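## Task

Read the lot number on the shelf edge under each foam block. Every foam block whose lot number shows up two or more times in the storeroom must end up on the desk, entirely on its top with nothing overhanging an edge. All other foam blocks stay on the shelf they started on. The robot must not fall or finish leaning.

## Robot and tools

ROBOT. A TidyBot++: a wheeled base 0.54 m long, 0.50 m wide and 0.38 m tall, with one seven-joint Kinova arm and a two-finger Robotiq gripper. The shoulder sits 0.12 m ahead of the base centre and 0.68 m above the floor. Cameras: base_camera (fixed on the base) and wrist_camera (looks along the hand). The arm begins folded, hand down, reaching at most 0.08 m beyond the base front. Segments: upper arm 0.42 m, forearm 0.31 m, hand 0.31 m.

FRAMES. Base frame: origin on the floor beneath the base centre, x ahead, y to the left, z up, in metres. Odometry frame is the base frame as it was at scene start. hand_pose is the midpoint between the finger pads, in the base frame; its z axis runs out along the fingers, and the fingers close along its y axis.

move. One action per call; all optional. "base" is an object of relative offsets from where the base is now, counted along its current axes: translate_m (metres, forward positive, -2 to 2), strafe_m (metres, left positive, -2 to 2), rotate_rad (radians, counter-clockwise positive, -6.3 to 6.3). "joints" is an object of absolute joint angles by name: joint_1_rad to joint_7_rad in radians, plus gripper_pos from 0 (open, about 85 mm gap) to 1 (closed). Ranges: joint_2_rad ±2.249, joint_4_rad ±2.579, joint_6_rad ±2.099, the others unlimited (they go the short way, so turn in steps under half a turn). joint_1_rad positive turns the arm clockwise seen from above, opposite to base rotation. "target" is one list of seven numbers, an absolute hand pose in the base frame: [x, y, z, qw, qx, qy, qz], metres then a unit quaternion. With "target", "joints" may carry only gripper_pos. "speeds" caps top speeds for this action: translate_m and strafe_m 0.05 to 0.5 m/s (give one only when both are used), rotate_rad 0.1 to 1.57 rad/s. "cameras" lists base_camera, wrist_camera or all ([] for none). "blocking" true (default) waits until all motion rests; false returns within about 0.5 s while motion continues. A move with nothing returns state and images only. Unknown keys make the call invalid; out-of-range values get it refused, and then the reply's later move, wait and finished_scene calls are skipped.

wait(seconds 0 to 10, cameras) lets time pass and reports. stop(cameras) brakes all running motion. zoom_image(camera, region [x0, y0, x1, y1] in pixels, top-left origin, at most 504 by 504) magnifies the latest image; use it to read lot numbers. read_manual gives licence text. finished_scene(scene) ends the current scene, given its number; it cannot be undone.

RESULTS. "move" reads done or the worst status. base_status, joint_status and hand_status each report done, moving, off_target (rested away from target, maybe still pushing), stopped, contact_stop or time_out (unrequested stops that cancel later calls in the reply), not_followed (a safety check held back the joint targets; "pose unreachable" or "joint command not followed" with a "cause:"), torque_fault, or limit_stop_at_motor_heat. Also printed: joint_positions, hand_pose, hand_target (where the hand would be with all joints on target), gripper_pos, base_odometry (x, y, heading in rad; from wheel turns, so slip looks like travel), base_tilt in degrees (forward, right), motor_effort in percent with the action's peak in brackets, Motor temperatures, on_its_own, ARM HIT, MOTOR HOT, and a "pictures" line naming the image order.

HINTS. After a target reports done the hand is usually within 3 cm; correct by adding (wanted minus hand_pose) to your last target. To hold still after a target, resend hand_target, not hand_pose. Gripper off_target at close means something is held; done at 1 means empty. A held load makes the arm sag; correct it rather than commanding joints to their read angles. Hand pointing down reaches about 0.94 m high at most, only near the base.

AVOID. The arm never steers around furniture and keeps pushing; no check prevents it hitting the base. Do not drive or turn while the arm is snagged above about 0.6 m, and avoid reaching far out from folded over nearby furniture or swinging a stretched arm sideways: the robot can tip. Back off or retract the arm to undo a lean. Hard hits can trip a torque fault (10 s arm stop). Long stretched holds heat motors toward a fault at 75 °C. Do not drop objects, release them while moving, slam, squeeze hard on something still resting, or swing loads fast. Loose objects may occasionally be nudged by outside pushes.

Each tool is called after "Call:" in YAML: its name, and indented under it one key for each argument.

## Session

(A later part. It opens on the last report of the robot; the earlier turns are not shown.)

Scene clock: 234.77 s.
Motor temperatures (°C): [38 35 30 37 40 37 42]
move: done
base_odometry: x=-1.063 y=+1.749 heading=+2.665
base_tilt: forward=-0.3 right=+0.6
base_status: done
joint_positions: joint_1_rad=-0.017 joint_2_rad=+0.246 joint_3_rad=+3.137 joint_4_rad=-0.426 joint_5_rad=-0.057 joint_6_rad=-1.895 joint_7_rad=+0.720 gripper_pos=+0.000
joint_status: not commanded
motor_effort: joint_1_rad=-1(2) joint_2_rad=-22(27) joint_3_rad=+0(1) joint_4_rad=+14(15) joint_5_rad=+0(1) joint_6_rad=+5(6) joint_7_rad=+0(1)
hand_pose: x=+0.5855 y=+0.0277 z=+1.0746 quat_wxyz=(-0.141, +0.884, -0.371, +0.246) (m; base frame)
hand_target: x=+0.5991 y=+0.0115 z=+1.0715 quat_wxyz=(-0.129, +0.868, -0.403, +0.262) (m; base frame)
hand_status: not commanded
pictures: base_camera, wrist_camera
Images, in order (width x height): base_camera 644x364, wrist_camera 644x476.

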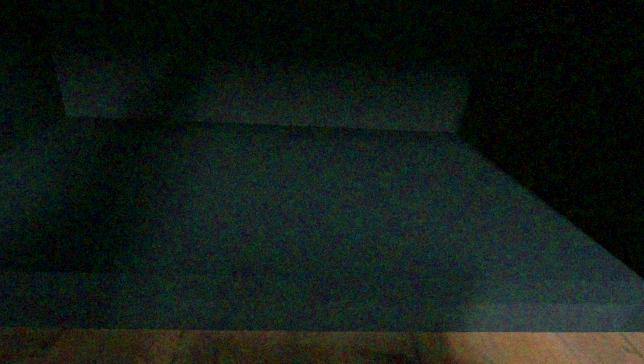

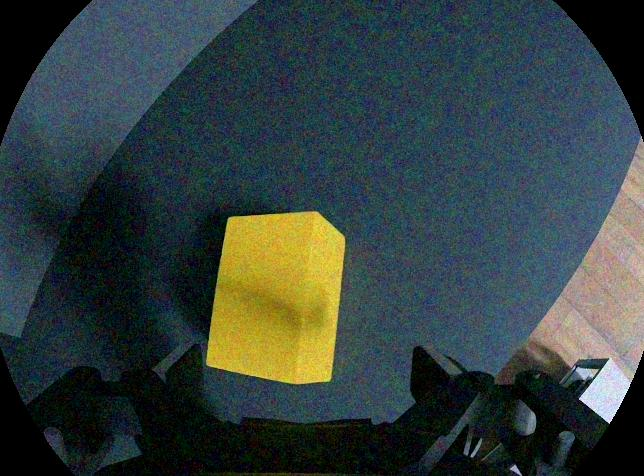

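Call:
move:
  joints: {"joint_2_rad":0.34,"joint_4_rad":-0.46,"joint_6_rad":-1.87}
  cameras: ["wrist_camera"]

Call:
move:
  joints: {"joint_2_rad":0.38,"joint_4_rad":-0.50,"joint_6_rad":-1.87}
  cameras: ["wrist_camera"]

Scene clock: 236.00 s.
Motor temperatures (°C): [38 35 30 37 40 37 42]
move: done
base_odometry: x=-1.063 y=+1.749 heading=+2.665
base_tilt: forward=-0.3 right=+0.6
base_status: not commanded
joint_positions: joint_1_rad=-0.017 joint_2_rad=+0.326 joint_3_rad=+3.137 joint_4_rad=-0.437 joint_5_rad=-0.057 joint_6_rad=-1.895 joint_7_rad=+0.720 gripper_pos=+0.000
joint_status: all done
motor_effort: joint_1_rad=+0(1) joint_2_rad=-26(29) joint_3_rad=+0(0) joint_4_rad=+15(16) joint_5_rad=+0(1) joint_6_rad=+4(6) joint_7_rad=+0(1)
hand_pose: x=+0.6149 y=+0.0282 z=+1.0323 quat_wxyz=(-0.123, +0.894, -0.377, +0.206) (m; base frame)
hand_target: x=+0.6261 y=+0.0121 z=+1.0202 quat_wxyz=(-0.103, +0.882, -0.410, +0.210) (m; base frame)
hand_status: not commanded
pictures: wrist_camera
Images, in order (width x height): wrist_camera 644x476.

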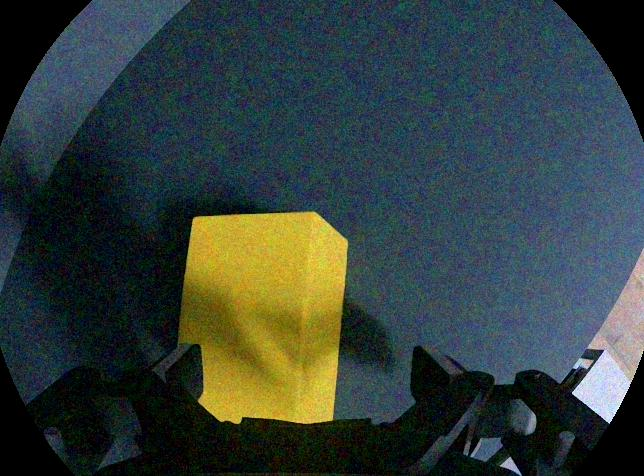

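Scene clock: 236.70 s.
Motor temperatures (°C): [38 35 30 37 40 37 42]
move: off_target
base_odometry: x=-1.063 y=+1.749 heading=+2.665
base_tilt: forward=-0.3 right=+0.6
base_status: not commanded
joint_positions: joint_1_rad=-0.017 joint_2_rad=+0.326 joint_3_rad=+3.137 joint_4_rad=-0.445 joint_5_rad=-0.057 joint_6_rad=-1.891 joint_7_rad=+0.720 gripper_pos=+0.000
joint_status: joint_2_rad off_target (ended at +0.326, target +0.380); joint_4_rad off_target (ended at -0.445, target -0.500); the others done
motor_effort: joint_1_rad=+0(1) joint_2_rad=-17(25) joint_3_rad=+1(1) joint_4_rad=+9(15) joint_5_rad=+2(3) joint_6_rad=+2(5) joint_7_rad=+0(0)
hand_pose: x=+0.6155 y=+0.0283 z=+1.0300 quat_wxyz=(-0.123, +0.895, -0.378, +0.205) (m; base frame)
hand_target: x=+0.6360 y=+0.0123 z=+0.9851 quat_wxyz=(-0.086, +0.890, -0.413, +0.175) (m; base frame)
hand_status: not commanded
pictures: wrist_camera
Images, in order (width x height): wrist_camera 644x476.

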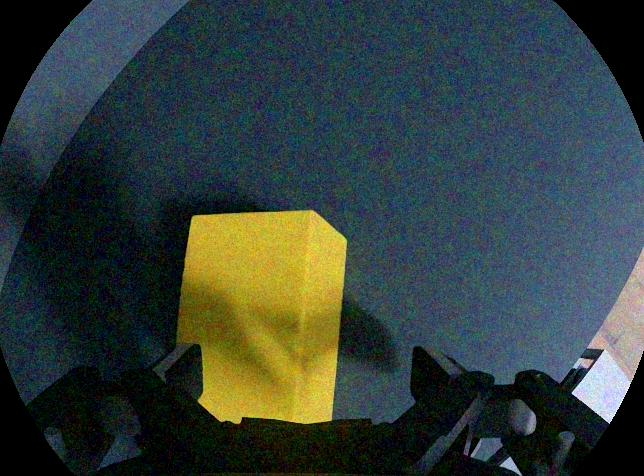

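Call:
move:
  joints: {"joint_2_rad":0.25,"joint_4_rad":-0.45,"joint_6_rad":-1.85}
  cameras: []

Call:
move:
  base: {"translate_m":0.018,"strafe_m":0.016}
  cameras: []

Call:
move:
  joints: {"joint_2_rad":0.34,"joint_4_rad":-0.46,"joint_6_rad":-1.87}
  cameras: ["wrist_camera"]

Scene clock: 238.07 s.
Motor temperatures (°C): [38 35 30 37 40 37 42]
move: done
base_odometry: x=-1.063 y=+1.749 heading=+2.665
base_tilt: forward=-0.3 right=+0.6
base_status: not commanded
joint_positions: joint_1_rad=-0.017 joint_2_rad=+0.244 joint_3_rad=+3.137 joint_4_rad=-0.445 joint_5_rad=-0.057 joint_6_rad=-1.891 joint_7_rad=+0.720 gripper_pos=+0.000
joint_status: all done
motor_effort: joint_1_rad=+0(1) joint_2_rad=-22(29) joint_3_rad=+0(1) joint_4_rad=+13(17) joint_5_rad=+0(2) joint_6_rad=+5(6) joint_7_rad=+0(1)
hand_pose: x=+0.5854 y=+0.0277 z=+1.0694 quat_wxyz=(-0.139, +0.886, -0.372, +0.241) (m; base frame)
hand_target: x=+0.5991 y=+0.0115 z=+1.0715 quat_wxyz=(-0.129, +0.868, -0.403, +0.262) (m; base frame)
hand_status: not commanded
pictures: none
No camera images: "cameras" was empty.

Scene clock: 238.90 s.
Motor temperatures (°C): [38 35 30 37 40 37 42]
move: done
base_odometry: x=-1.086 y=+1.744 heading=+2.665
base_tilt: forward=-0.3 right=+0.6
base_status: done
joint_positions: joint_1_rad=-0.018 joint_2_rad=+0.246 joint_3_rad=+3.137 joint_4_rad=-0.445 joint_5_rad=-0.056 joint_6_rad=-1.891 joint_7_rad=+0.720 gripper_pos=+0.000
joint_status: not commanded
motor_effort: joint_1_rad=+0(4) joint_2_rad=-23(26) joint_3_rad=+0(2) joint_4_rad=+14(15) joint_5_rad=+1(1) joint_6_rad=+5(5) joint_7_rad=+0(0)
hand_pose: x=+0.5863 y=+0.0280 z=+1.0684 quat_wxyz=(-0.138, +0.886, -0.372, +0.240) (m; base frame)
hand_target: x=+0.5991 y=+0.0115 z=+1.0715 quat_wxyz=(-0.129, +0.868, -0.403, +0.262) (m; base frame)
hand_status: not commanded
pictures: none
No camera images: "cameras" was empty.

Scene clock: 239.90 s.
Motor temperatures (°C): [38 35 30 37 40 37 42]
move: done
base_odometry: x=-1.086 y=+1.744 heading=+2.665
base_tilt: forward=-0.3 right=+0.6
base_status: not commanded
joint_positions: joint_1_rad=-0.018 joint_2_rad=+0.329 joint_3_rad=+3.137 joint_4_rad=-0.445 joint_5_rad=-0.056 joint_6_rad=-1.891 joint_7_rad=+0.720 gripper_pos=+0.000
joint_status: all done
motor_effort: joint_1_rad=-1(1) joint_2_rad=-25(29) joint_3_rad=+0(1) joint_4_rad=+15(16) joint_5_rad=+0(1) joint_6_rad=+5(6) joint_7_rad=+0(0)
hand_pose: x=+0.6166 y=+0.0285 z=+1.0284 quat_wxyz=(-0.122, +0.895, -0.378, +0.203) (m; base frame)
hand_target: x=+0.6261 y=+0.0121 z=+1.0202 quat_wxyz=(-0.103, +0.882, -0.410, +0.210) (m; base frame)
hand_status: not commanded
pictures: wrist_camera
Images, in order (width x height): wrist_camera 644x476.

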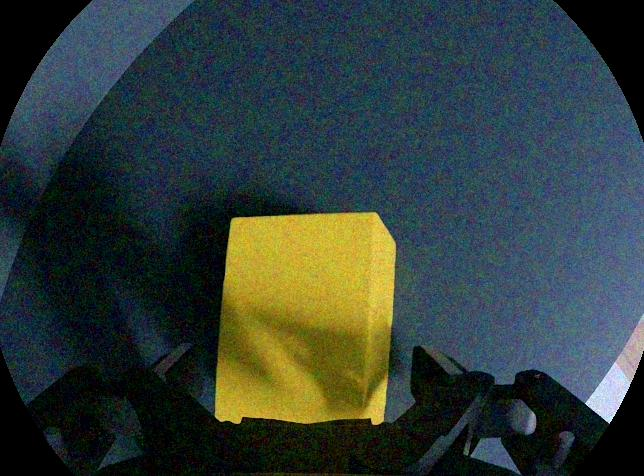

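Call:
move:
  base: {"translate_m":0.01,"strafe_m":-0.012}
  cameras: []

Call:
move:
  joints: {"joint_2_rad":0.375,"joint_4_rad":-0.49,"joint_6_rad":-1.87}
  cameras: ["wrist_camera"]

Call:
move:
  joints: {"gripper_pos":0.65}
  cameras: ["wrist_camera"]

Scene clock: 240.83 s.
Motor temperatures (°C): [38 35 30 37 40 37 42]
move: done
base_odometry: x=-1.090 y=+1.759 heading=+2.665
base_tilt: forward=-0.3 right=+0.6
base_status: done
joint_positions: joint_1_rad=-0.017 joint_2_rad=+0.330 joint_3_rad=+3.137 joint_4_rad=-0.445 joint_5_rad=-0.056 joint_6_rad=-1.891 joint_7_rad=+0.720 gripper_pos=+0.000
joint_status: not commanded
motor_effort: joint_1_rad=-1(3) joint_2_rad=-26(28) joint_3_rad=+0(1) joint_4_rad=+14(16) joint_5_rad=+0(1) joint_6_rad=+4(5) joint_7_rad=+0(0)
hand_pose: x=+0.6170 y=+0.0282 z=+1.0278 quat_wxyz=(-0.122, +0.895, -0.378, +0.203) (m; base frame)
hand_target: x=+0.6261 y=+0.0121 z=+1.0202 quat_wxyz=(-0.103, +0.882, -0.410, +0.210) (m; base frame)
hand_status: not commanded
pictures: none
No camera images: "cameras" was empty.

Scene clock: 255.83 s.
Motor temperatures (°C): [38 35 30 37 40 37 42]
move: off_target
base_odometry: x=-1.090 y=+1.759 heading=+2.665
base_tilt: forward=-0.3 right=+0.6
base_status: not commanded
joint_positions: joint_1_rad=-0.017 joint_2_rad=+0.335 joint_3_rad=+3.137 joint_4_rad=-0.459 joint_5_rad=-0.056 joint_6_rad=-1.891 joint_7_rad=+0.720 gripper_pos=+0.000
joint_status: joint_2_rad off_target (ended at +0.335, target +0.375); the others done
motor_effort: joint_1_rad=+0(1) joint_2_rad=-23(26) joint_3_rad=+0(1) joint_4_rad=+12(15) joint_5_rad=+0(1) joint_6_rad=+2(5) joint_7_rad=+0(1)
hand_pose: x=+0.6180 y=+0.0282 z=+1.0204 quat_wxyz=(-0.118, +0.897, -0.379, +0.195) (m; base frame)
hand_target: x=+0.6353 y=+0.0122 z=+0.9913 quat_wxyz=(-0.089, +0.888, -0.412, +0.181) (m; base frame)
hand_status: not commanded
pictures: wrist_camera
Images, in order (width x height): wrist_camera 644x476.

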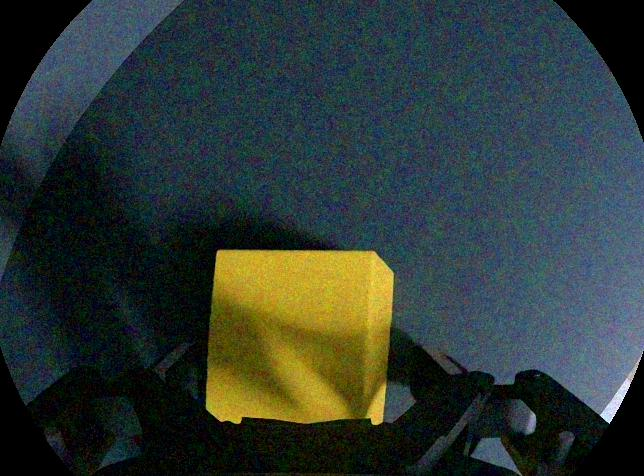

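Scene clock: 256.73 s.
Motor temperatures (°C): [38 35 30 37 40 37 42]
move: off_target
base_odometry: x=-1.090 y=+1.759 heading=+2.665
base_tilt: forward=-0.3 right=+0.6
base_status: not commanded
joint_positions: joint_1_rad=-0.017 joint_2_rad=+0.327 joint_3_rad=+3.137 joint_4_rad=-0.459 joint_5_rad=-0.052 joint_6_rad=-1.888 joint_7_rad=+0.720 gripper_pos=+0.333
joint_status: gripper_pos off_target (ended at +0.333, target +0.650)
motor_effort: joint_1_rad=-1(2) joint_2_rad=-19(24) joint_3_rad=+0(1) joint_4_rad=+11(13) joint_5_rad=+0(2) joint_6_rad=+3(5) joint_7_rad=+0(1)
hand_pose: x=+0.6159 y=+0.0270 z=+1.0250 quat_wxyz=(-0.119, +0.895, -0.380, +0.200) (m; base frame)
hand_target: x=+0.6353 y=+0.0122 z=+0.9913 quat_wxyz=(-0.089, +0.888, -0.412, +0.181) (m; base frame)
hand_status: not commanded
pictures: wrist_camera
Images, in order (width x height): wrist_camera 644x476.

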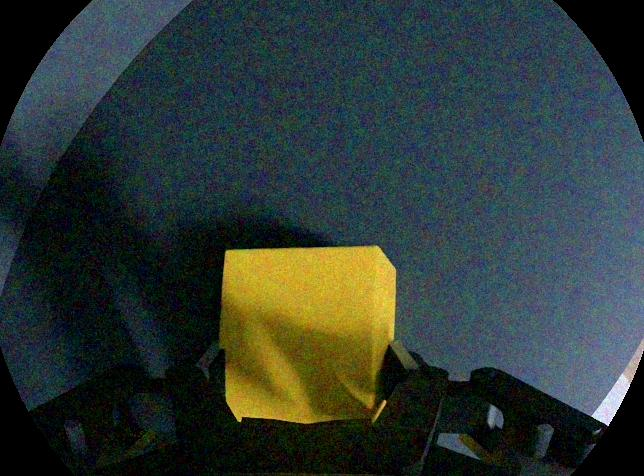

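Gripped (wider this time). Lift.

Call:
move:
  joints: {"gripper_pos":0.75,"joint_2_rad":0.3,"joint_4_rad":-0.45,"joint_6_rad":-1.87}
  cameras: ["wrist_camera"]

Call:
move:
  joints: {"joint_2_rad":0.111,"joint_4_rad":-0.791,"joint_6_rad":-1.498}
  cameras: ["wrist_camera"]

Scene clock: 257.87 s.
Motor temperatures (°C): [38 35 30 37 40 37 42]
move: off_target
base_odometry: x=-1.090 y=+1.759 heading=+2.665
base_tilt: forward=-0.3 right=+0.6
base_status: not commanded
joint_positions: joint_1_rad=-0.017 joint_2_rad=+0.307 joint_3_rad=+3.137 joint_4_rad=-0.458 joint_5_rad=-0.052 joint_6_rad=-1.888 joint_7_rad=+0.720 gripper_pos=+0.333
joint_status: gripper_pos off_target (ended at +0.333, target +0.750); the others done
motor_effort: joint_1_rad=-1(1) joint_2_rad=-25(27) joint_3_rad=+0(0) joint_4_rad=+14(15) joint_5_rad=+1(1) joint_6_rad=+4(5) joint_7_rad=+0(1)
hand_pose: x=+0.6089 y=+0.0269 z=+1.0351 quat_wxyz=(-0.123, +0.893, -0.378, +0.209) (m; base frame)
hand_target: x=+0.6126 y=+0.0118 z=+1.0439 quat_wxyz=(-0.114, +0.876, -0.407, +0.231) (m; base frame)
hand_status: not commanded
pictures: wrist_camera
Images, in order (width x height): wrist_camera 644x476.

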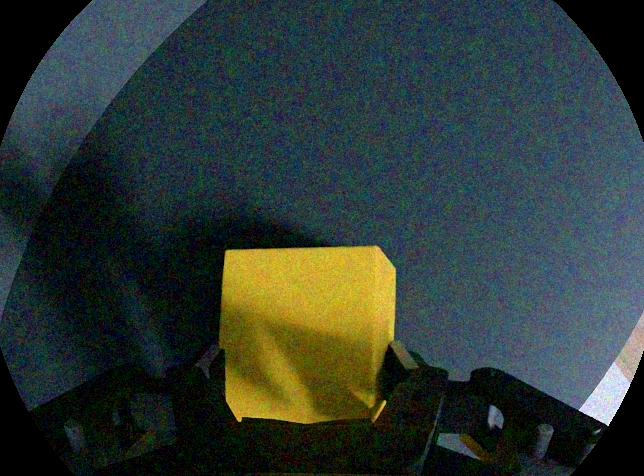

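Scene clock: 259.67 s.
Motor temperatures (°C): [38 35 30 37 40 37 42]
move: done
base_odometry: x=-1.090 y=+1.759 heading=+2.665
base_tilt: forward=-0.3 right=+0.6
base_status: not commanded
joint_positions: joint_1_rad=-0.017 joint_2_rad=+0.116 joint_3_rad=+3.137 joint_4_rad=-0.761 joint_5_rad=-0.052 joint_6_rad=-1.555 joint_7_rad=+0.720 gripper_pos=+0.333
joint_status: all done
motor_effort: joint_1_rad=-1(1) joint_2_rad=-21(27) joint_3_rad=+0(0) joint_4_rad=+17(17) joint_5_rad=+0(1) joint_6_rad=+6(7) joint_7_rad=+0(1)
hand_pose: x=+0.6115 y=+0.0281 z=+1.0646 quat_wxyz=(-0.169, +0.862, -0.370, +0.304) (m; base frame)
hand_target: x=+0.6223 y=+0.0121 z=+1.0654 quat_wxyz=(-0.160, +0.845, -0.392, +0.325) (m; base frame)
hand_status: not commanded
pictures: wrist_camera
Images, in order (width x height): wrist_camera 644x476.

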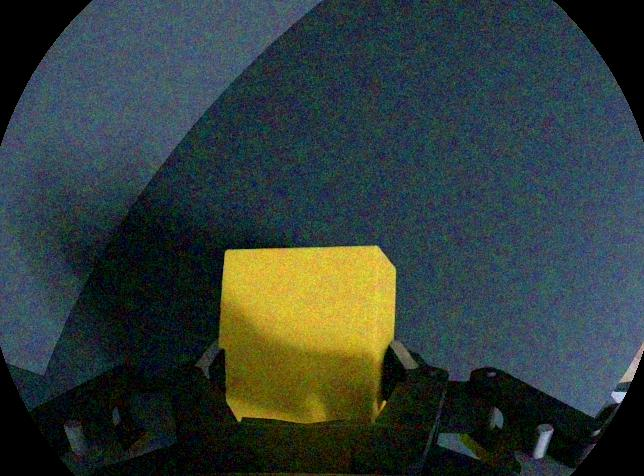

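Call:
move:
  base: {"translate_m":-0.8}
  cameras: []

Call:
move:
  base: {"translate_m":-0.95}
  joints: {"joint_2_rad":-0.707,"joint_4_rad":-1.947,"joint_6_rad":-0.33,"joint_7_rad":1.57}
  cameras: []

Call:
move:
  base: {"rotate_rad":-1.55}

Scene clock: 262.87 s.
Motor temperatures (°C): [38 36 30 37 40 37 42]
move: done
base_odometry: x=-0.379 y=+1.392 heading=+2.666
base_tilt: forward=-0.3 right=+0.6
base_status: done
joint_positions: joint_1_rad=-0.017 joint_2_rad=+0.102 joint_3_rad=+3.137 joint_4_rad=-0.765 joint_5_rad=-0.051 joint_6_rad=-1.549 joint_7_rad=+0.720 gripper_pos=+0.333
joint_status: not commanded
motor_effort: joint_1_rad=+0(1) joint_2_rad=-20(26) joint_3_rad=+0(1) joint_4_rad=+17(18) joint_5_rad=+0(1) joint_6_rad=+6(7) joint_7_rad=+0(1)
hand_pose: x=+0.6074 y=+0.0280 z=+1.0711 quat_wxyz=(-0.172, +0.859, -0.369, +0.311) (m; base frame)
hand_target: x=+0.6223 y=+0.0121 z=+1.0654 quat_wxyz=(-0.160, +0.845, -0.392, +0.325) (m; base frame)
hand_status: not commanded
pictures: none
No camera images: "cameras" was empty.

Scene clock: 265.93 s.
Motor temperatures (°C): [38 36 30 37 40 37 42]
move: done
base_odometry: x=+0.466 y=+0.957 heading=+2.666
base_tilt: forward=-0.3 right=+0.6
base_status: done
joint_positions: joint_1_rad=-0.017 joint_2_rad=-0.704 joint_3_rad=+3.137 joint_4_rad=-1.916 joint_5_rad=-0.051 joint_6_rad=-0.388 joint_7_rad=+1.526 gripper_pos=+0.333
joint_status: all done
motor_effort: joint_1_rad=+0(1) joint_2_rad=+3(25) joint_3_rad=+1(1) joint_4_rad=+22(22) joint_5_rad=+1(1) joint_6_rad=+9(11) joint_7_rad=+0(1)
hand_pose: x=+0.4517 y=+0.0158 z=+1.1039 quat_wxyz=(-0.045, +0.717, -0.018, +0.695) (m; base frame)
hand_target: x=+0.4542 y=+0.0089 z=+1.1041 quat_wxyz=(-0.007, +0.707, +0.008, +0.707) (m; base frame)
hand_status: not commanded
pictures: none
No camera images: "cameras" was empty.

Scene clock: 268.20 s.
Motor temperatures (°C): [38 35 30 37 40 37 42]
move: done
base_odometry: x=+0.466 y=+0.957 heading=+1.117
base_tilt: forward=-0.4 right=+0.6
base_status: done
joint_positions: joint_1_rad=-0.017 joint_2_rad=-0.704 joint_3_rad=+3.137 joint_4_rad=-1.917 joint_5_rad=-0.051 joint_6_rad=-0.387 joint_7_rad=+1.527 gripper_pos=+0.333
joint_status: not commanded
motor_effort: joint_1_rad=+0(1) joint_2_rad=+3(3) joint_3_rad=+1(3) joint_4_rad=+22(23) joint_5_rad=+0(1) joint_6_rad=+9(10) joint_7_rad=+0(1)
hand_pose: x=+0.4519 y=+0.0154 z=+1.1038 quat_wxyz=(-0.045, +0.717, -0.018, +0.696) (m; base frame)
hand_target: x=+0.4542 y=+0.0089 z=+1.1041 quat_wxyz=(-0.007, +0.707, +0.008, +0.707) (m; base frame)
hand_status: not commanded
pictures: base_camera, wrist_camera
Images, in order (width x height): base_camera 644x364, wrist_camera 644x476.

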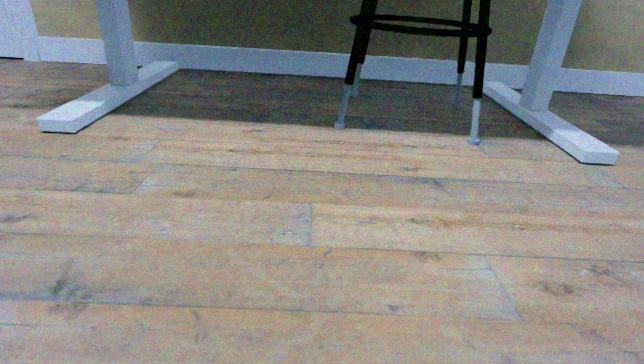

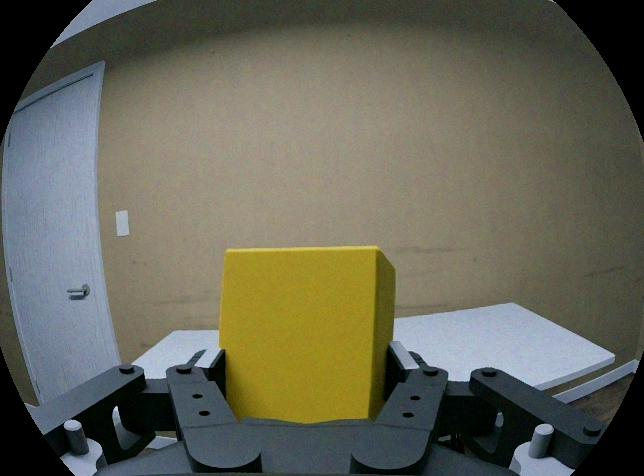

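Call:
move:
  base: {"translate_m":0.5,"strafe_m":-0.22}
  cameras: []

Call:
move:
  joints: {"joint_1_rad":-0.02,"joint_2_rad":0.4,"joint_4_rad":-0.62,"joint_6_rad":-1.9}

Scene clock: 271.80 s.
Motor temperatures (°C): [38 35 30 37 40 37 42]
move: done
base_odometry: x=+0.883 y=+1.310 heading=+1.116
base_tilt: forward=-0.3 right=+0.6
base_status: done
joint_positions: joint_1_rad=-0.017 joint_2_rad=-0.699 joint_3_rad=+3.138 joint_4_rad=-1.920 joint_5_rad=-0.051 joint_6_rad=-0.384 joint_7_rad=+1.527 gripper_pos=+0.333
joint_status: not commanded
motor_effort: joint_1_rad=+0(1) joint_2_rad=+2(7) joint_3_rad=+1(3) joint_4_rad=+22(23) joint_5_rad=+0(1) joint_6_rad=+9(10) joint_7_rad=+0(1)
hand_pose: x=+0.4545 y=+0.0152 z=+1.1010 quat_wxyz=(-0.045, +0.719, -0.018, +0.693) (m; base frame)
hand_target: x=+0.4542 y=+0.0089 z=+1.1041 quat_wxyz=(-0.007, +0.707, +0.008, +0.707) (m; base frame)
hand_status: not commanded
pictures: none
No camera images: "cameras" was empty.

Scene clock: 274.80 s.
Motor temperatures (°C): [38 35 30 37 40 37 42]
move: done
base_odometry: x=+0.883 y=+1.310 heading=+1.116
base_tilt: forward=-0.3 right=+0.6
base_status: not commanded
joint_positions: joint_1_rad=-0.017 joint_2_rad=+0.377 joint_3_rad=+3.138 joint_4_rad=-0.638 joint_5_rad=-0.051 joint_6_rad=-1.847 joint_7_rad=+1.527 gripper_pos=+0.334
joint_status: all done
motor_effort: joint_1_rad=+0(2) joint_2_rad=-29(30) joint_3_rad=+0(1) joint_4_rad=+16(23) joint_5_rad=+0(1) joint_6_rad=+3(10) joint_7_rad=+0(1)
hand_pose: x=+0.6259 y=+0.0270 z=+0.9403 quat_wxyz=(-0.029, +0.990, -0.001, +0.139) (m; base frame)
hand_target: x=+0.6190 y=+0.0119 z=+0.9302 quat_wxyz=(-0.002, +0.994, +0.010, +0.111) (m; base frame)
hand_status: not commanded
pictures: base_camera, wrist_camera
Images, in order (width x height): base_camera 644x364, wrist_camera 644x476.

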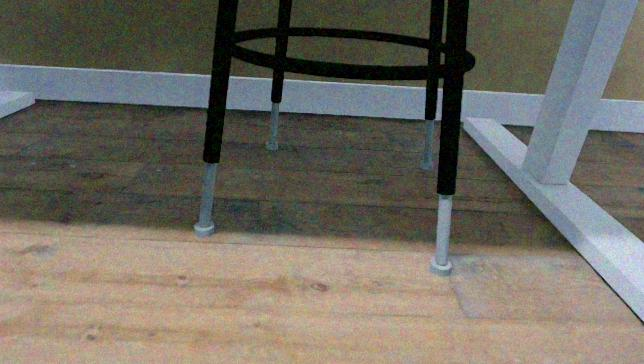

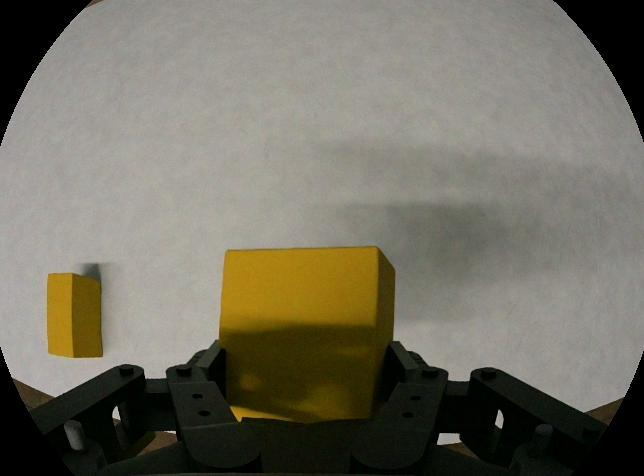

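Call:
move:
  base: {"translate_m":0.05}
  joints: {"joint_2_rad":0.449,"joint_4_rad":-0.937,"joint_6_rad":-1.71}
  cameras: ["wrist_camera"]

Call:
move:
  joints: {"joint_2_rad":0.441,"joint_4_rad":-1.015,"joint_6_rad":-1.645}
  cameras: []

Call:
move:
  joints: {"joint_2_rad":0.437,"joint_4_rad":-1.05,"joint_6_rad":-1.61}
  cameras: []

Call:
move:
  joints: {"joint_2_rad":0.434,"joint_4_rad":-1.09,"joint_6_rad":-1.58}
  cameras: ["wrist_camera"]

Scene clock: 276.57 s.
Motor temperatures (°C): [38 35 30 37 40 37 42]
move: done
base_odometry: x=+0.905 y=+1.355 heading=+1.115
base_tilt: forward=-0.3 right=+0.6
base_status: done
joint_positions: joint_1_rad=-0.017 joint_2_rad=+0.429 joint_3_rad=+3.138 joint_4_rad=-0.910 joint_5_rad=-0.051 joint_6_rad=-1.761 joint_7_rad=+1.527 gripper_pos=+0.334
joint_status: all done
motor_effort: joint_1_rad=-1(2) joint_2_rad=-31(34) joint_3_rad=+0(1) joint_4_rad=+17(18) joint_5_rad=+0(1) joint_6_rad=+1(4) joint_7_rad=+0(1)
hand_pose: x=+0.6124 y=+0.0272 z=+0.8265 quat_wxyz=(-0.027, +0.999, -0.006, +0.020) (m; base frame)
hand_target: x=+0.6247 y=+0.0121 z=+0.8077 quat_wxyz=(-0.001, +1.000, +0.010, +0.023) (m; base frame)
hand_status: not commanded
pictures: wrist_camera
Images, in order (width x height): wrist_camera 644x476.

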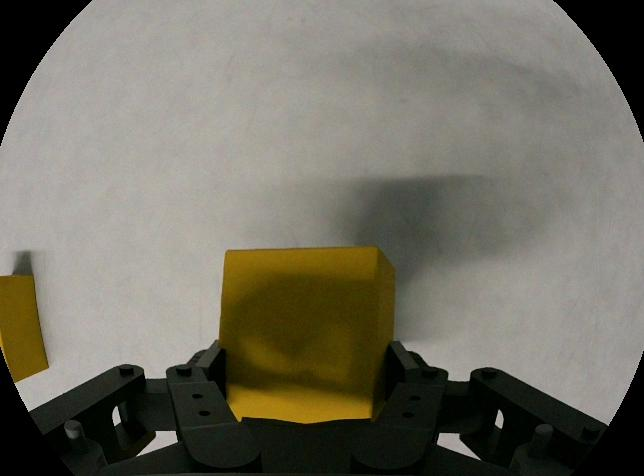

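Scene clock: 277.40 s.
Motor temperatures (°C): [38 36 30 37 40 37 42]
move: done
base_odometry: x=+0.905 y=+1.355 heading=+1.115
base_tilt: forward=-0.3 right=+0.6
base_status: not commanded
joint_positions: joint_1_rad=-0.017 joint_2_rad=+0.429 joint_3_rad=+3.138 joint_4_rad=-0.990 joint_5_rad=-0.051 joint_6_rad=-1.698 joint_7_rad=+1.527 gripper_pos=+0.334
joint_status: all done
motor_effort: joint_1_rad=+0(1) joint_2_rad=-32(33) joint_3_rad=+0(1) joint_4_rad=+17(18) joint_5_rad=+0(0) joint_6_rad=+1(2) joint_7_rad=+0(1)
hand_pose: x=+0.6118 y=+0.0273 z=+0.8013 quat_wxyz=(-0.027, +1.000, -0.008, +0.012) (m; base frame)
hand_target: x=+0.6234 y=+0.0121 z=+0.7873 quat_wxyz=(-0.001, +1.000, +0.010, +0.020) (m; base frame)
hand_status: not commanded
pictures: none
No camera images: "cameras" was empty.

Scene clock: 278.07 s.
Motor temperatures (°C): [38 36 30 37 40 37 42]
move: done
base_odometry: x=+0.905 y=+1.355 heading=+1.115
base_tilt: forward=-0.3 right=+0.6
base_status: not commanded
joint_positions: joint_1_rad=-0.017 joint_2_rad=+0.429 joint_3_rad=+3.138 joint_4_rad=-1.025 joint_5_rad=-0.051 joint_6_rad=-1.660 joint_7_rad=+1.527 gripper_pos=+0.334
joint_status: all done
motor_effort: joint_1_rad=-1(1) joint_2_rad=-31(33) joint_3_rad=+0(1) joint_4_rad=+17(18) joint_5_rad=+0(0) joint_6_rad=+0(2) joint_7_rad=+0(0)
hand_pose: x=+0.6141 y=+0.0275 z=+0.7905 quat_wxyz=(-0.027, +1.000, -0.009, +0.013) (m; base frame)
hand_target: x=+0.6241 y=+0.0121 z=+0.7784 quat_wxyz=(-0.001, +1.000, +0.010, +0.022) (m; base frame)
hand_status: not commanded
pictures: none
No camera images: "cameras" was empty.

Scene clock: 278.77 s.
Motor temperatures (°C): [38 36 30 37 40 37 42]
move: done
base_odometry: x=+0.905 y=+1.355 heading=+1.115
base_tilt: forward=-0.3 right=+0.6
base_status: not commanded
joint_positions: joint_1_rad=-0.017 joint_2_rad=+0.428 joint_3_rad=+3.138 joint_4_rad=-1.066 joint_5_rad=-0.051 joint_6_rad=-1.630 joint_7_rad=+1.527 gripper_pos=+0.334
joint_status: all done
motor_effort: joint_1_rad=+0(1) joint_2_rad=-32(33) joint_3_rad=+0(0) joint_4_rad=+17(19) joint_5_rad=+0(0) joint_6_rad=+1(1) joint_7_rad=+0(1)
hand_pose: x=+0.6120 y=+0.0275 z=+0.7779 quat_wxyz=(-0.027, +1.000, -0.010, +0.008) (m; base frame)
hand_target: x=+0.6215 y=+0.0121 z=+0.7672 quat_wxyz=(-0.001, +1.000, +0.010, +0.019) (m; base frame)
hand_status: not commanded
pictures: wrist_camera
Images, in order (width x height): wrist_camera 644x476.

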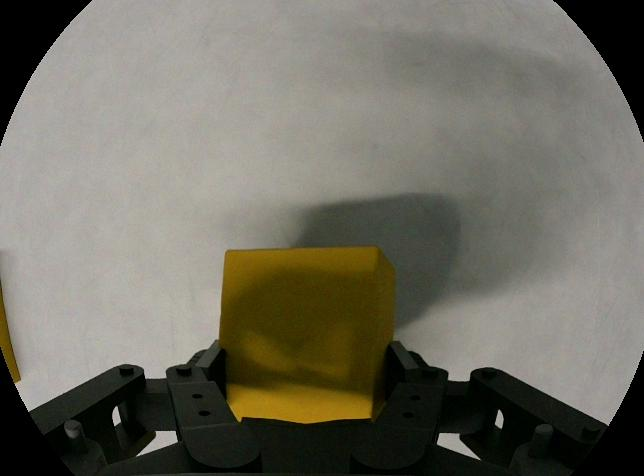

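Call:
move:
  joints: {"joint_2_rad":0.431,"joint_4_rad":-1.13,"joint_6_rad":-1.548}
  cameras: []

Call:
move:
  joints: {"joint_2_rad":0.428,"joint_4_rad":-1.17,"joint_6_rad":-1.516}
  cameras: ["wrist_camera"]

Scene clock: 279.90 s.
Motor temperatures (°C): [38 36 30 37 40 37 42]
move: done
base_odometry: x=+0.905 y=+1.355 heading=+1.115
base_tilt: forward=-0.3 right=+0.6
base_status: not commanded
joint_positions: joint_1_rad=-0.017 joint_2_rad=+0.420 joint_3_rad=+3.138 joint_4_rad=-1.102 joint_5_rad=-0.051 joint_6_rad=-1.598 joint_7_rad=+1.528 gripper_pos=+0.334
joint_status: all done
motor_effort: joint_1_rad=+0(1) joint_2_rad=-30(33) joint_3_rad=+0(0) joint_4_rad=+16(18) joint_5_rad=+0(1) joint_6_rad=+1(2) joint_7_rad=+0(1)
hand_pose: x=+0.6108 y=+0.0275 z=+0.7705 quat_wxyz=(-0.027, +1.000, -0.010, +0.010) (m; base frame)
hand_target: x=+0.6191 y=+0.0120 z=+0.7560 quat_wxyz=(+0.000, +1.000, +0.010, +0.016) (m; base frame)
hand_status: not commanded
pictures: none
No camera images: "cameras" was empty.

Scene clock: 280.57 s.
Motor temperatures (°C): [38 36 30 37 40 37 42]
move: off_target
base_odometry: x=+0.905 y=+1.355 heading=+1.115
base_tilt: forward=-0.3 right=+0.6
base_status: not commanded
joint_positions: joint_1_rad=-0.017 joint_2_rad=+0.406 joint_3_rad=+3.138 joint_4_rad=-1.130 joint_5_rad=-0.051 joint_6_rad=-1.569 joint_7_rad=+1.528 gripper_pos=+0.334
joint_status: joint_4_rad off_target (ended at -1.130, target -1.170); the others done
motor_effort: joint_1_rad=-1(1) joint_2_rad=-27(30) joint_3_rad=+0(0) joint_4_rad=+14(17) joint_5_rad=+1(1) joint_6_rad=+1(2) joint_7_rad=+0(1)
hand_pose: x=+0.6100 y=+0.0275 z=+0.7688 quat_wxyz=(-0.027, +0.999, -0.011, +0.017) (m; base frame)
hand_target: x=+0.6163 y=+0.0120 z=+0.7449 quat_wxyz=(+0.000, +1.000, +0.010, +0.014) (m; base frame)
hand_status: not commanded
pictures: wrist_camera
Images, in order (width x height): wrist_camera 644x476.

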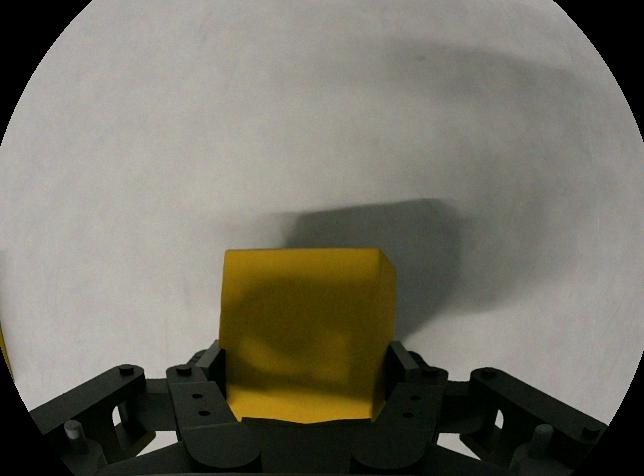

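Contact. Release, lift, and go back.

Call:
move:
  joints: {"joint_2_rad":0.43,"joint_4_rad":-1.14,"joint_6_rad":-1.55}
  cameras: []

Call:
move:
  joints: {"gripper_pos":0.0}
  cameras: []

Call:
move:
  joints: {"joint_2_rad":0.4,"joint_4_rad":-0.62,"joint_6_rad":-1.9}
  cameras: ["wrist_camera"]

Call:
move:
  joints: {"joint_2_rad":-0.707,"joint_4_rad":-1.947,"joint_6_rad":-0.33}
  base: {"translate_m":-0.55,"strafe_m":0.22}
  cameras: []

Call:
move:
  base: {"rotate_rad":1.55}

Call:
move:
  base: {"translate_m":1.4}
  joints: {"joint_6_rad":-0.9}

Scene clock: 281.43 s.
Motor temperatures (°C): [38 36 30 37 40 37 42]
move: done
base_odometry: x=+0.905 y=+1.355 heading=+1.115
base_tilt: forward=-0.3 right=+0.6
base_status: not commanded
joint_positions: joint_1_rad=-0.017 joint_2_rad=+0.406 joint_3_rad=+3.138 joint_4_rad=-1.129 joint_5_rad=-0.051 joint_6_rad=-1.569 joint_7_rad=+1.528 gripper_pos=+0.334
joint_status: all done
motor_effort: joint_1_rad=+0(1) joint_2_rad=-28(29) joint_3_rad=+0(0) joint_4_rad=+17(17) joint_5_rad=+0(1) joint_6_rad=+3(3) joint_7_rad=-1(1)
hand_pose: x=+0.6105 y=+0.0275 z=+0.7693 quat_wxyz=(-0.027, +0.999, -0.011, +0.018) (m; base frame)
hand_target: x=+0.6153 y=+0.0119 z=+0.7533 quat_wxyz=(+0.000, +1.000, +0.010, +0.011) (m; base frame)
hand_status: not commanded
pictures: none
No camera images: "cameras" was empty.

Scene clock: 282.40 s.
Motor temperatures (°C): [38 36 30 37 40 37 42]
move: done
base_odometry: x=+0.905 y=+1.355 heading=+1.115
base_tilt: forward=-0.3 right=+0.6
base_status: not commanded
joint_positions: joint_1_rad=-0.017 joint_2_rad=+0.408 joint_3_rad=+3.138 joint_4_rad=-1.129 joint_5_rad=-0.051 joint_6_rad=-1.569 joint_7_rad=+1.528 gripper_pos=+0.000
joint_status: all done
motor_effort: joint_1_rad=-1(1) joint_2_rad=-31(32) joint_3_rad=+0(1) joint_4_rad=+17(18) joint_5_rad=+0(1) joint_6_rad=+1(3) joint_7_rad=-1(1)
hand_pose: x=+0.6107 y=+0.0275 z=+0.7681 quat_wxyz=(-0.027, +0.999, -0.011, +0.017) (m; base frame)
hand_target: x=+0.6153 y=+0.0119 z=+0.7533 quat_wxyz=(+0.000, +1.000, +0.010, +0.011) (m; base frame)
hand_status: not commanded
pictures: none
No camera images: "cameras" was empty.

Scene clock: 284.13 s.
Motor temperatures (°C): [38 36 30 37 40 37 42]
move: done
base_odometry: x=+0.905 y=+1.355 heading=+1.115
base_tilt: forward=-0.3 right=+0.6
base_status: not commanded
joint_positions: joint_1_rad=-0.017 joint_2_rad=+0.398 joint_3_rad=+3.138 joint_4_rad=-0.636 joint_5_rad=-0.051 joint_6_rad=-1.846 joint_7_rad=+1.528 gripper_pos=+0.000
joint_status: all done
motor_effort: joint_1_rad=-1(1) joint_2_rad=-30(33) joint_3_rad=+0(1) joint_4_rad=+16(19) joint_5_rad=+0(0) joint_6_rad=+3(3) joint_7_rad=-1(1)
hand_pose: x=+0.6319 y=+0.0271 z=+0.9301 quat_wxyz=(-0.028, +0.991, -0.001, +0.129) (m; base frame)
hand_target: x=+0.6190 y=+0.0119 z=+0.9302 quat_wxyz=(-0.002, +0.994, +0.010, +0.111) (m; base frame)
hand_status: not commanded
pictures: wrist_camera
Images, in order (width x height): wrist_camera 644x476.

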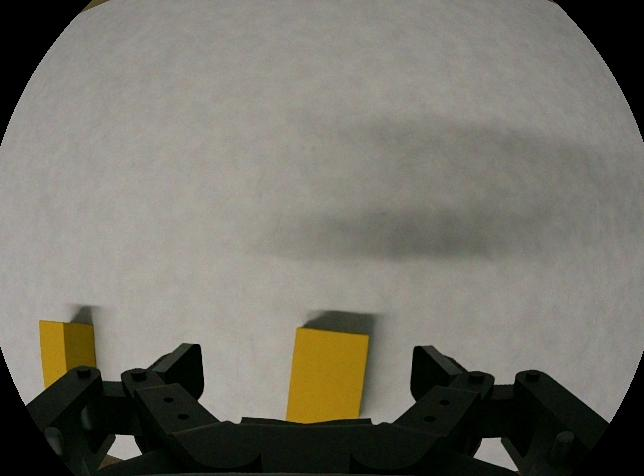

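Scene clock: 287.10 s.
Motor temperatures (°C): [38 36 30 37 40 37 42]
move: done
base_odometry: x=+0.465 y=+0.957 heading=+1.115
base_tilt: forward=-0.4 right=+0.6
base_status: done
joint_positions: joint_1_rad=-0.017 joint_2_rad=-0.689 joint_3_rad=+3.138 joint_4_rad=-1.916 joint_5_rad=-0.051 joint_6_rad=-0.388 joint_7_rad=+1.528 gripper_pos=+0.000
joint_status: all done
motor_effort: joint_1_rad=+0(4) joint_2_rad=+3(35) joint_3_rad=+1(2) joint_4_rad=+22(23) joint_5_rad=+1(1) joint_6_rad=+9(9) joint_7_rad=+0(1)
hand_pose: x=+0.4581 y=+0.0153 z=+1.0990 quat_wxyz=(-0.044, +0.722, -0.018, +0.690) (m; base frame)
hand_target: x=+0.4542 y=+0.0089 z=+1.1041 quat_wxyz=(-0.007, +0.707, +0.008, +0.707) (m; base frame)
hand_status: not commanded
pictures: none
No camera images: "cameras" was empty.

Scene clock: 289.37 s.
Motor temperatures (°C): [38 36 30 37 40 37 42]
move: done
base_odometry: x=+0.465 y=+0.957 heading=+2.664
base_tilt: forward=-0.4 right=+0.6
base_status: done
joint_positions: joint_1_rad=-0.017 joint_2_rad=-0.690 joint_3_rad=+3.138 joint_4_rad=-1.916 joint_5_rad=-0.051 joint_6_rad=-0.385 joint_7_rad=+1.528 gripper_pos=+0.000
joint_status: not commanded
motor_effort: joint_1_rad=+0(1) joint_2_rad=+2(3) joint_3_rad=+1(2) joint_4_rad=+22(23) joint_5_rad=+0(1) joint_6_rad=+9(9) joint_7_rad=+0(1)
hand_pose: x=+0.4578 y=+0.0152 z=+1.0997 quat_wxyz=(-0.044, +0.721, -0.018, +0.691) (m; base frame)
hand_target: x=+0.4542 y=+0.0089 z=+1.1041 quat_wxyz=(-0.007, +0.707, +0.008, +0.707) (m; base frame)
hand_status: not commanded
pictures: base_camera, wrist_camera
Images, in order (width x height): base_camera 644x364, wrist_camera 644x476.

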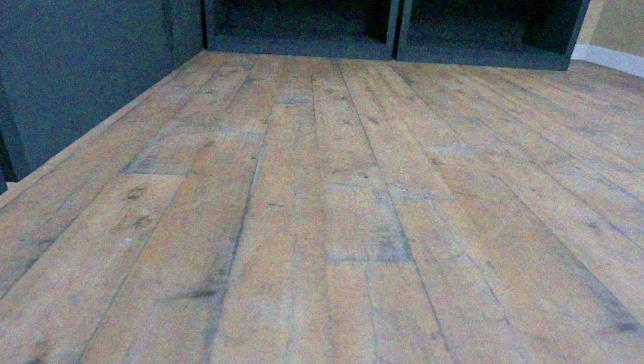

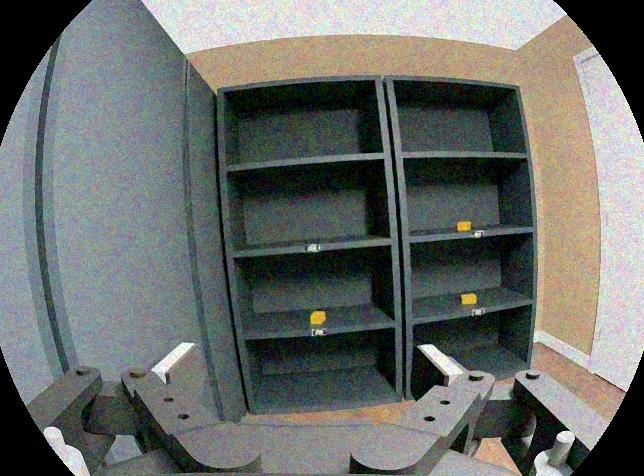

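Scene clock: 293.23 s.
Motor temperatures (°C): [38 36 30 37 40 37 42]
move: done
base_odometry: x=-0.778 y=+1.601 heading=+2.665
base_tilt: forward=-0.3 right=+0.6
base_status: done
joint_positions: joint_1_rad=-0.017 joint_2_rad=-0.702 joint_3_rad=+3.138 joint_4_rad=-1.924 joint_5_rad=-0.051 joint_6_rad=-0.866 joint_7_rad=+1.528 gripper_pos=+0.000
joint_status: all done
motor_effort: joint_1_rad=-1(1) joint_2_rad=+3(6) joint_3_rad=+1(1) joint_4_rad=+21(22) joint_5_rad=+0(1) joint_6_rad=+7(9) joint_7_rad=+0(1)
hand_pose: x=+0.4129 y=+0.0201 z=+0.9571 quat_wxyz=(-0.040, +0.864, -0.014, +0.502) (m; base frame)
hand_target: x=+0.4051 y=+0.0077 z=+0.9360 quat_wxyz=(-0.005, +0.877, +0.009, +0.480) (m; base frame)
hand_status: not commanded
pictures: base_camera, wrist_camera
Images, in order (width x height): base_camera 644x364, wrist_camera 644x476.

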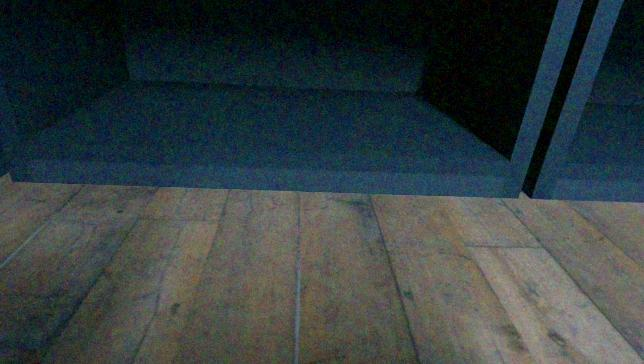

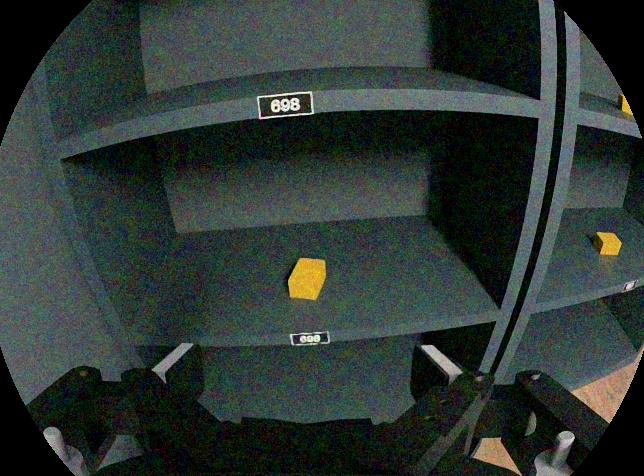

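Call:
zoom_image:
  camera: "wrist_camera"
  region: [270, 240, 350, 360]

Scaled by 4.200.

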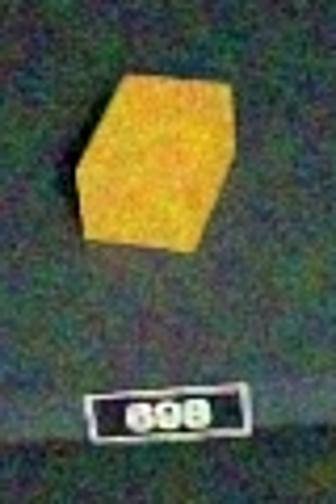

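Call:
move:
  base: {"translate_m":0.15}
  joints: {"joint_2_rad":-0.235,"joint_4_rad":-2.451,"joint_6_rad":0.0}

Call:
zoom_image:
  camera: "wrist_camera"
  region: [240, 150, 400, 390]

Scene clock: 297.50 s.
Motor temperatures (°C): [38 36 30 37 40 37 42]
move: done
base_odometry: x=-0.912 y=+1.669 heading=+2.667
base_tilt: forward=-0.3 right=+0.6
base_status: done
joint_positions: joint_1_rad=-0.017 joint_2_rad=-0.255 joint_3_rad=+3.138 joint_4_rad=-2.422 joint_5_rad=-0.051 joint_6_rad=-0.057 joint_7_rad=+1.528 gripper_pos=+0.000
joint_status: all done
motor_effort: joint_1_rad=-1(1) joint_2_rad=-9(11) joint_3_rad=+1(2) joint_4_rad=+18(21) joint_5_rad=+1(1) joint_6_rad=+7(9) joint_7_rad=+0(1)
hand_pose: x=+0.5202 y=+0.0107 z=+0.7232 quat_wxyz=(-0.026, +0.896, -0.032, +0.442) (m; base frame)
hand_target: x=+0.5208 y=+0.0100 z=+0.7148 quat_wxyz=(-0.005, +0.895, +0.009, +0.446) (m; base frame)
hand_status: not commanded
pictures: base_camera, wrist_camera
Images, in order (width x height): base_camera 644x364, wrist_camera 644x476.

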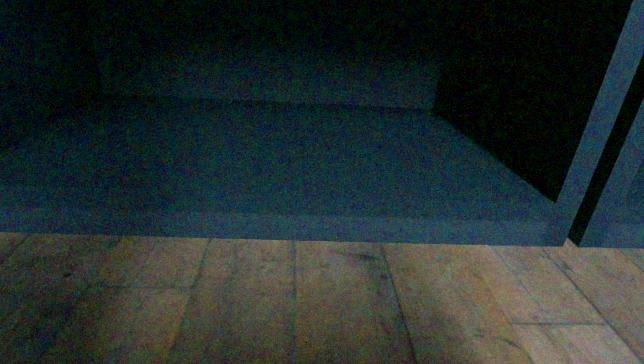

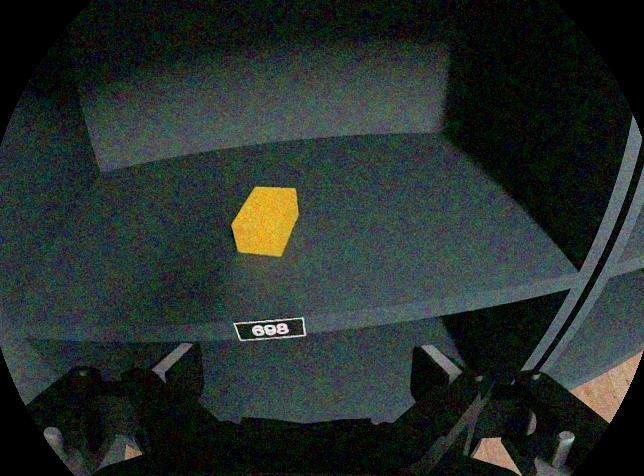

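Scaled by 2.100.

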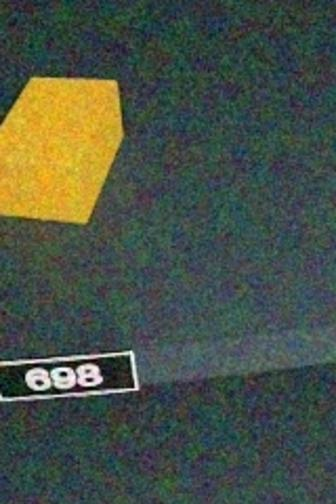

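Call:
move:
  base: {"translate_m":0.1,"strafe_m":0.04}
  joints: {"joint_2_rad":-0.16,"joint_4_rad":-2.32,"joint_6_rad":-0.25,"joint_7_rad":1.42}

Scene clock: 299.33 s.
Motor temperatures (°C): [38 36 30 37 40 37 42]
move: done
base_odometry: x=-1.019 y=+1.680 heading=+2.666
base_tilt: forward=-0.3 right=+0.6
base_status: done
joint_positions: joint_1_rad=-0.017 joint_2_rad=-0.169 joint_3_rad=+3.138 joint_4_rad=-2.327 joint_5_rad=-0.051 joint_6_rad=-0.202 joint_7_rad=+1.458 gripper_pos=+0.000
joint_status: all done
motor_effort: joint_1_rad=-1(1) joint_2_rad=-11(13) joint_3_rad=+0(1) joint_4_rad=+18(20) joint_5_rad=+1(1) joint_6_rad=+7(8) joint_7_rad=+0(1)
hand_pose: x=+0.5289 y=+0.0132 z=+0.7014 quat_wxyz=(-0.039, +0.922, -0.063, +0.379) (m; base frame)
hand_target: x=+0.5211 y=+0.0100 z=+0.6909 quat_wxyz=(-0.031, +0.932, -0.060, +0.356) (m; base frame)
hand_status: not commanded
pictures: base_camera, wrist_camera
Images, in order (width x height): base_camera 644x364, wrist_camera 644x476.

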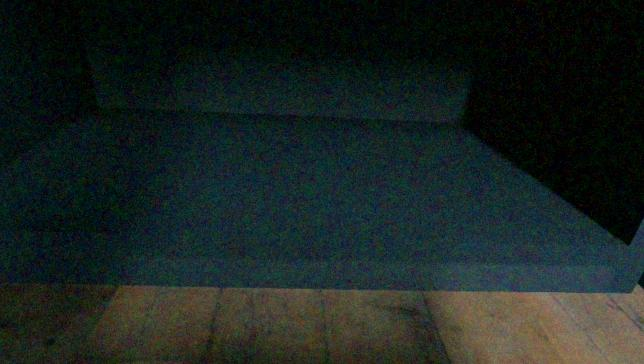

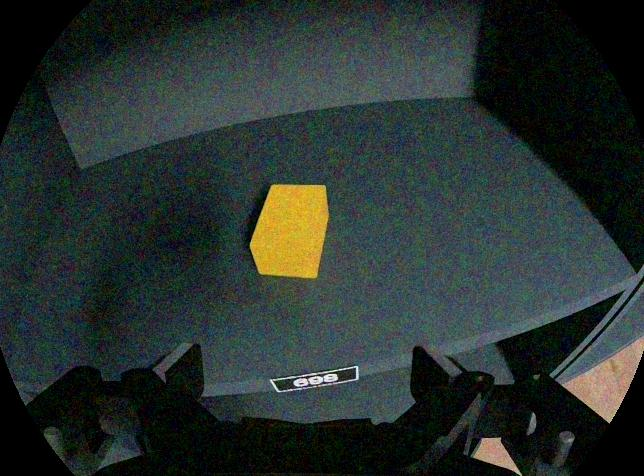

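Call:
move:
  base: {"translate_m":0.025,"strafe_m":0.012}
  joints: {"joint_7_rad":1.31}
  cameras: []

Call:
move:
  joints: {"joint_2_rad":0.01,"joint_4_rad":-2.31,"joint_6_rad":-0.07}
  cameras: ["wrist_camera"]

Scene clock: 300.43 s.
Motor temperatures (°C): [38 36 30 37 40 37 42]
move: done
base_odometry: x=-1.047 y=+1.681 heading=+2.666
base_tilt: forward=-0.3 right=+0.6
base_status: done
joint_positions: joint_1_rad=-0.017 joint_2_rad=-0.165 joint_3_rad=+3.138 joint_4_rad=-2.326 joint_5_rad=-0.051 joint_6_rad=-0.204 joint_7_rad=+1.335 gripper_pos=+0.000
joint_status: all done
motor_effort: joint_1_rad=+0(1) joint_2_rad=-11(14) joint_3_rad=+1(1) joint_4_rad=+18(19) joint_5_rad=+1(1) joint_6_rad=+7(7) joint_7_rad=+0(1)
hand_pose: x=+0.5290 y=+0.0132 z=+0.7000 quat_wxyz=(-0.062, +0.918, -0.120, +0.374) (m; base frame)
hand_target: x=+0.5211 y=+0.0100 z=+0.6909 quat_wxyz=(-0.050, +0.927, -0.111, +0.354) (m; base frame)
hand_status: not commanded
pictures: none
No camera images: "cameras" was empty.

Scene clock: 301.53 s.
Motor temperatures (°C): [38 36 30 37 40 37 42]
move: done
base_odometry: x=-1.047 y=+1.681 heading=+2.666
base_tilt: forward=-0.3 right=+0.6
base_status: not commanded
joint_positions: joint_1_rad=-0.017 joint_2_rad=-0.005 joint_3_rad=+3.138 joint_4_rad=-2.326 joint_5_rad=-0.051 joint_6_rad=-0.122 joint_7_rad=+1.335 gripper_pos=+0.000
joint_status: all done
motor_effort: joint_1_rad=+0(1) joint_2_rad=-15(17) joint_3_rad=+0(1) joint_4_rad=+16(18) joint_5_rad=+1(1) joint_6_rad=+5(7) joint_7_rad=+0(0)
hand_pose: x=+0.5468 y=+0.0123 z=+0.6499 quat_wxyz=(-0.055, +0.931, -0.123, +0.338) (m; base frame)
hand_target: x=+0.5658 y=+0.0110 z=+0.6610 quat_wxyz=(-0.052, +0.924, -0.111, +0.363) (m; base frame)
hand_status: not commanded
pictures: wrist_camera
Images, in order (width x height): wrist_camera 644x476.

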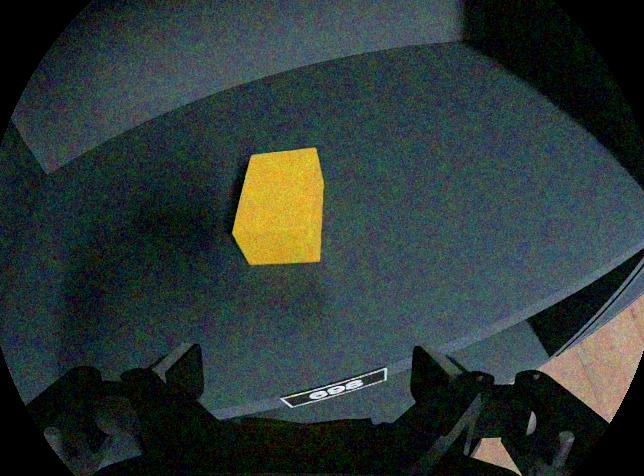

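Call:
move:
  base: {"strafe_m":0.018}
  cameras: []

Call:
move:
  base: {"translate_m":0.05}
  cameras: ["wrist_camera"]

Scene clock: 302.50 s.
Motor temperatures (°C): [38 36 30 37 40 37 42]
move: done
base_odometry: x=-1.055 y=+1.665 heading=+2.666
base_tilt: forward=-0.3 right=+0.6
base_status: done
joint_positions: joint_1_rad=-0.018 joint_2_rad=-0.005 joint_3_rad=+3.138 joint_4_rad=-2.326 joint_5_rad=-0.051 joint_6_rad=-0.122 joint_7_rad=+1.335 gripper_pos=+0.000
joint_status: not commanded
motor_effort: joint_1_rad=-1(2) joint_2_rad=-16(16) joint_3_rad=+0(1) joint_4_rad=+16(17) joint_5_rad=+1(1) joint_6_rad=+6(6) joint_7_rad=+0(1)
hand_pose: x=+0.5470 y=+0.0127 z=+0.6501 quat_wxyz=(-0.055, +0.931, -0.123, +0.338) (m; base frame)
hand_target: x=+0.5658 y=+0.0110 z=+0.6610 quat_wxyz=(-0.052, +0.924, -0.111, +0.363) (m; base frame)
hand_status: not commanded
pictures: none
No camera images: "cameras" was empty.

Scene clock: 303.47 s.
Motor temperatures (°C): [38 36 30 37 40 37 42]
move: done
base_odometry: x=-1.100 y=+1.688 heading=+2.666
base_tilt: forward=-0.3 right=+0.6
base_status: done
joint_positions: joint_1_rad=-0.018 joint_2_rad=+0.001 joint_3_rad=+3.138 joint_4_rad=-2.318 joint_5_rad=-0.051 joint_6_rad=-0.118 joint_7_rad=+1.335 gripper_pos=+0.000
joint_status: not commanded
motor_effort: joint_1_rad=-1(1) joint_2_rad=-15(18) joint_3_rad=+0(1) joint_4_rad=+16(18) joint_5_rad=+1(1) joint_6_rad=+6(7) joint_7_rad=+0(0)
hand_pose: x=+0.5512 y=+0.0127 z=+0.6513 quat_wxyz=(-0.056, +0.931, -0.123, +0.340) (m; base frame)
hand_target: x=+0.5658 y=+0.0110 z=+0.6610 quat_wxyz=(-0.052, +0.924, -0.111, +0.363) (m; base frame)
hand_status: not commanded
pictures: wrist_camera
Images, in order (width x height): wrist_camera 644x476.

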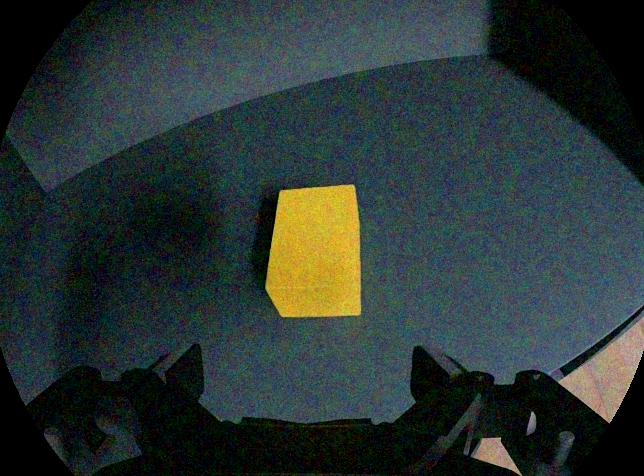

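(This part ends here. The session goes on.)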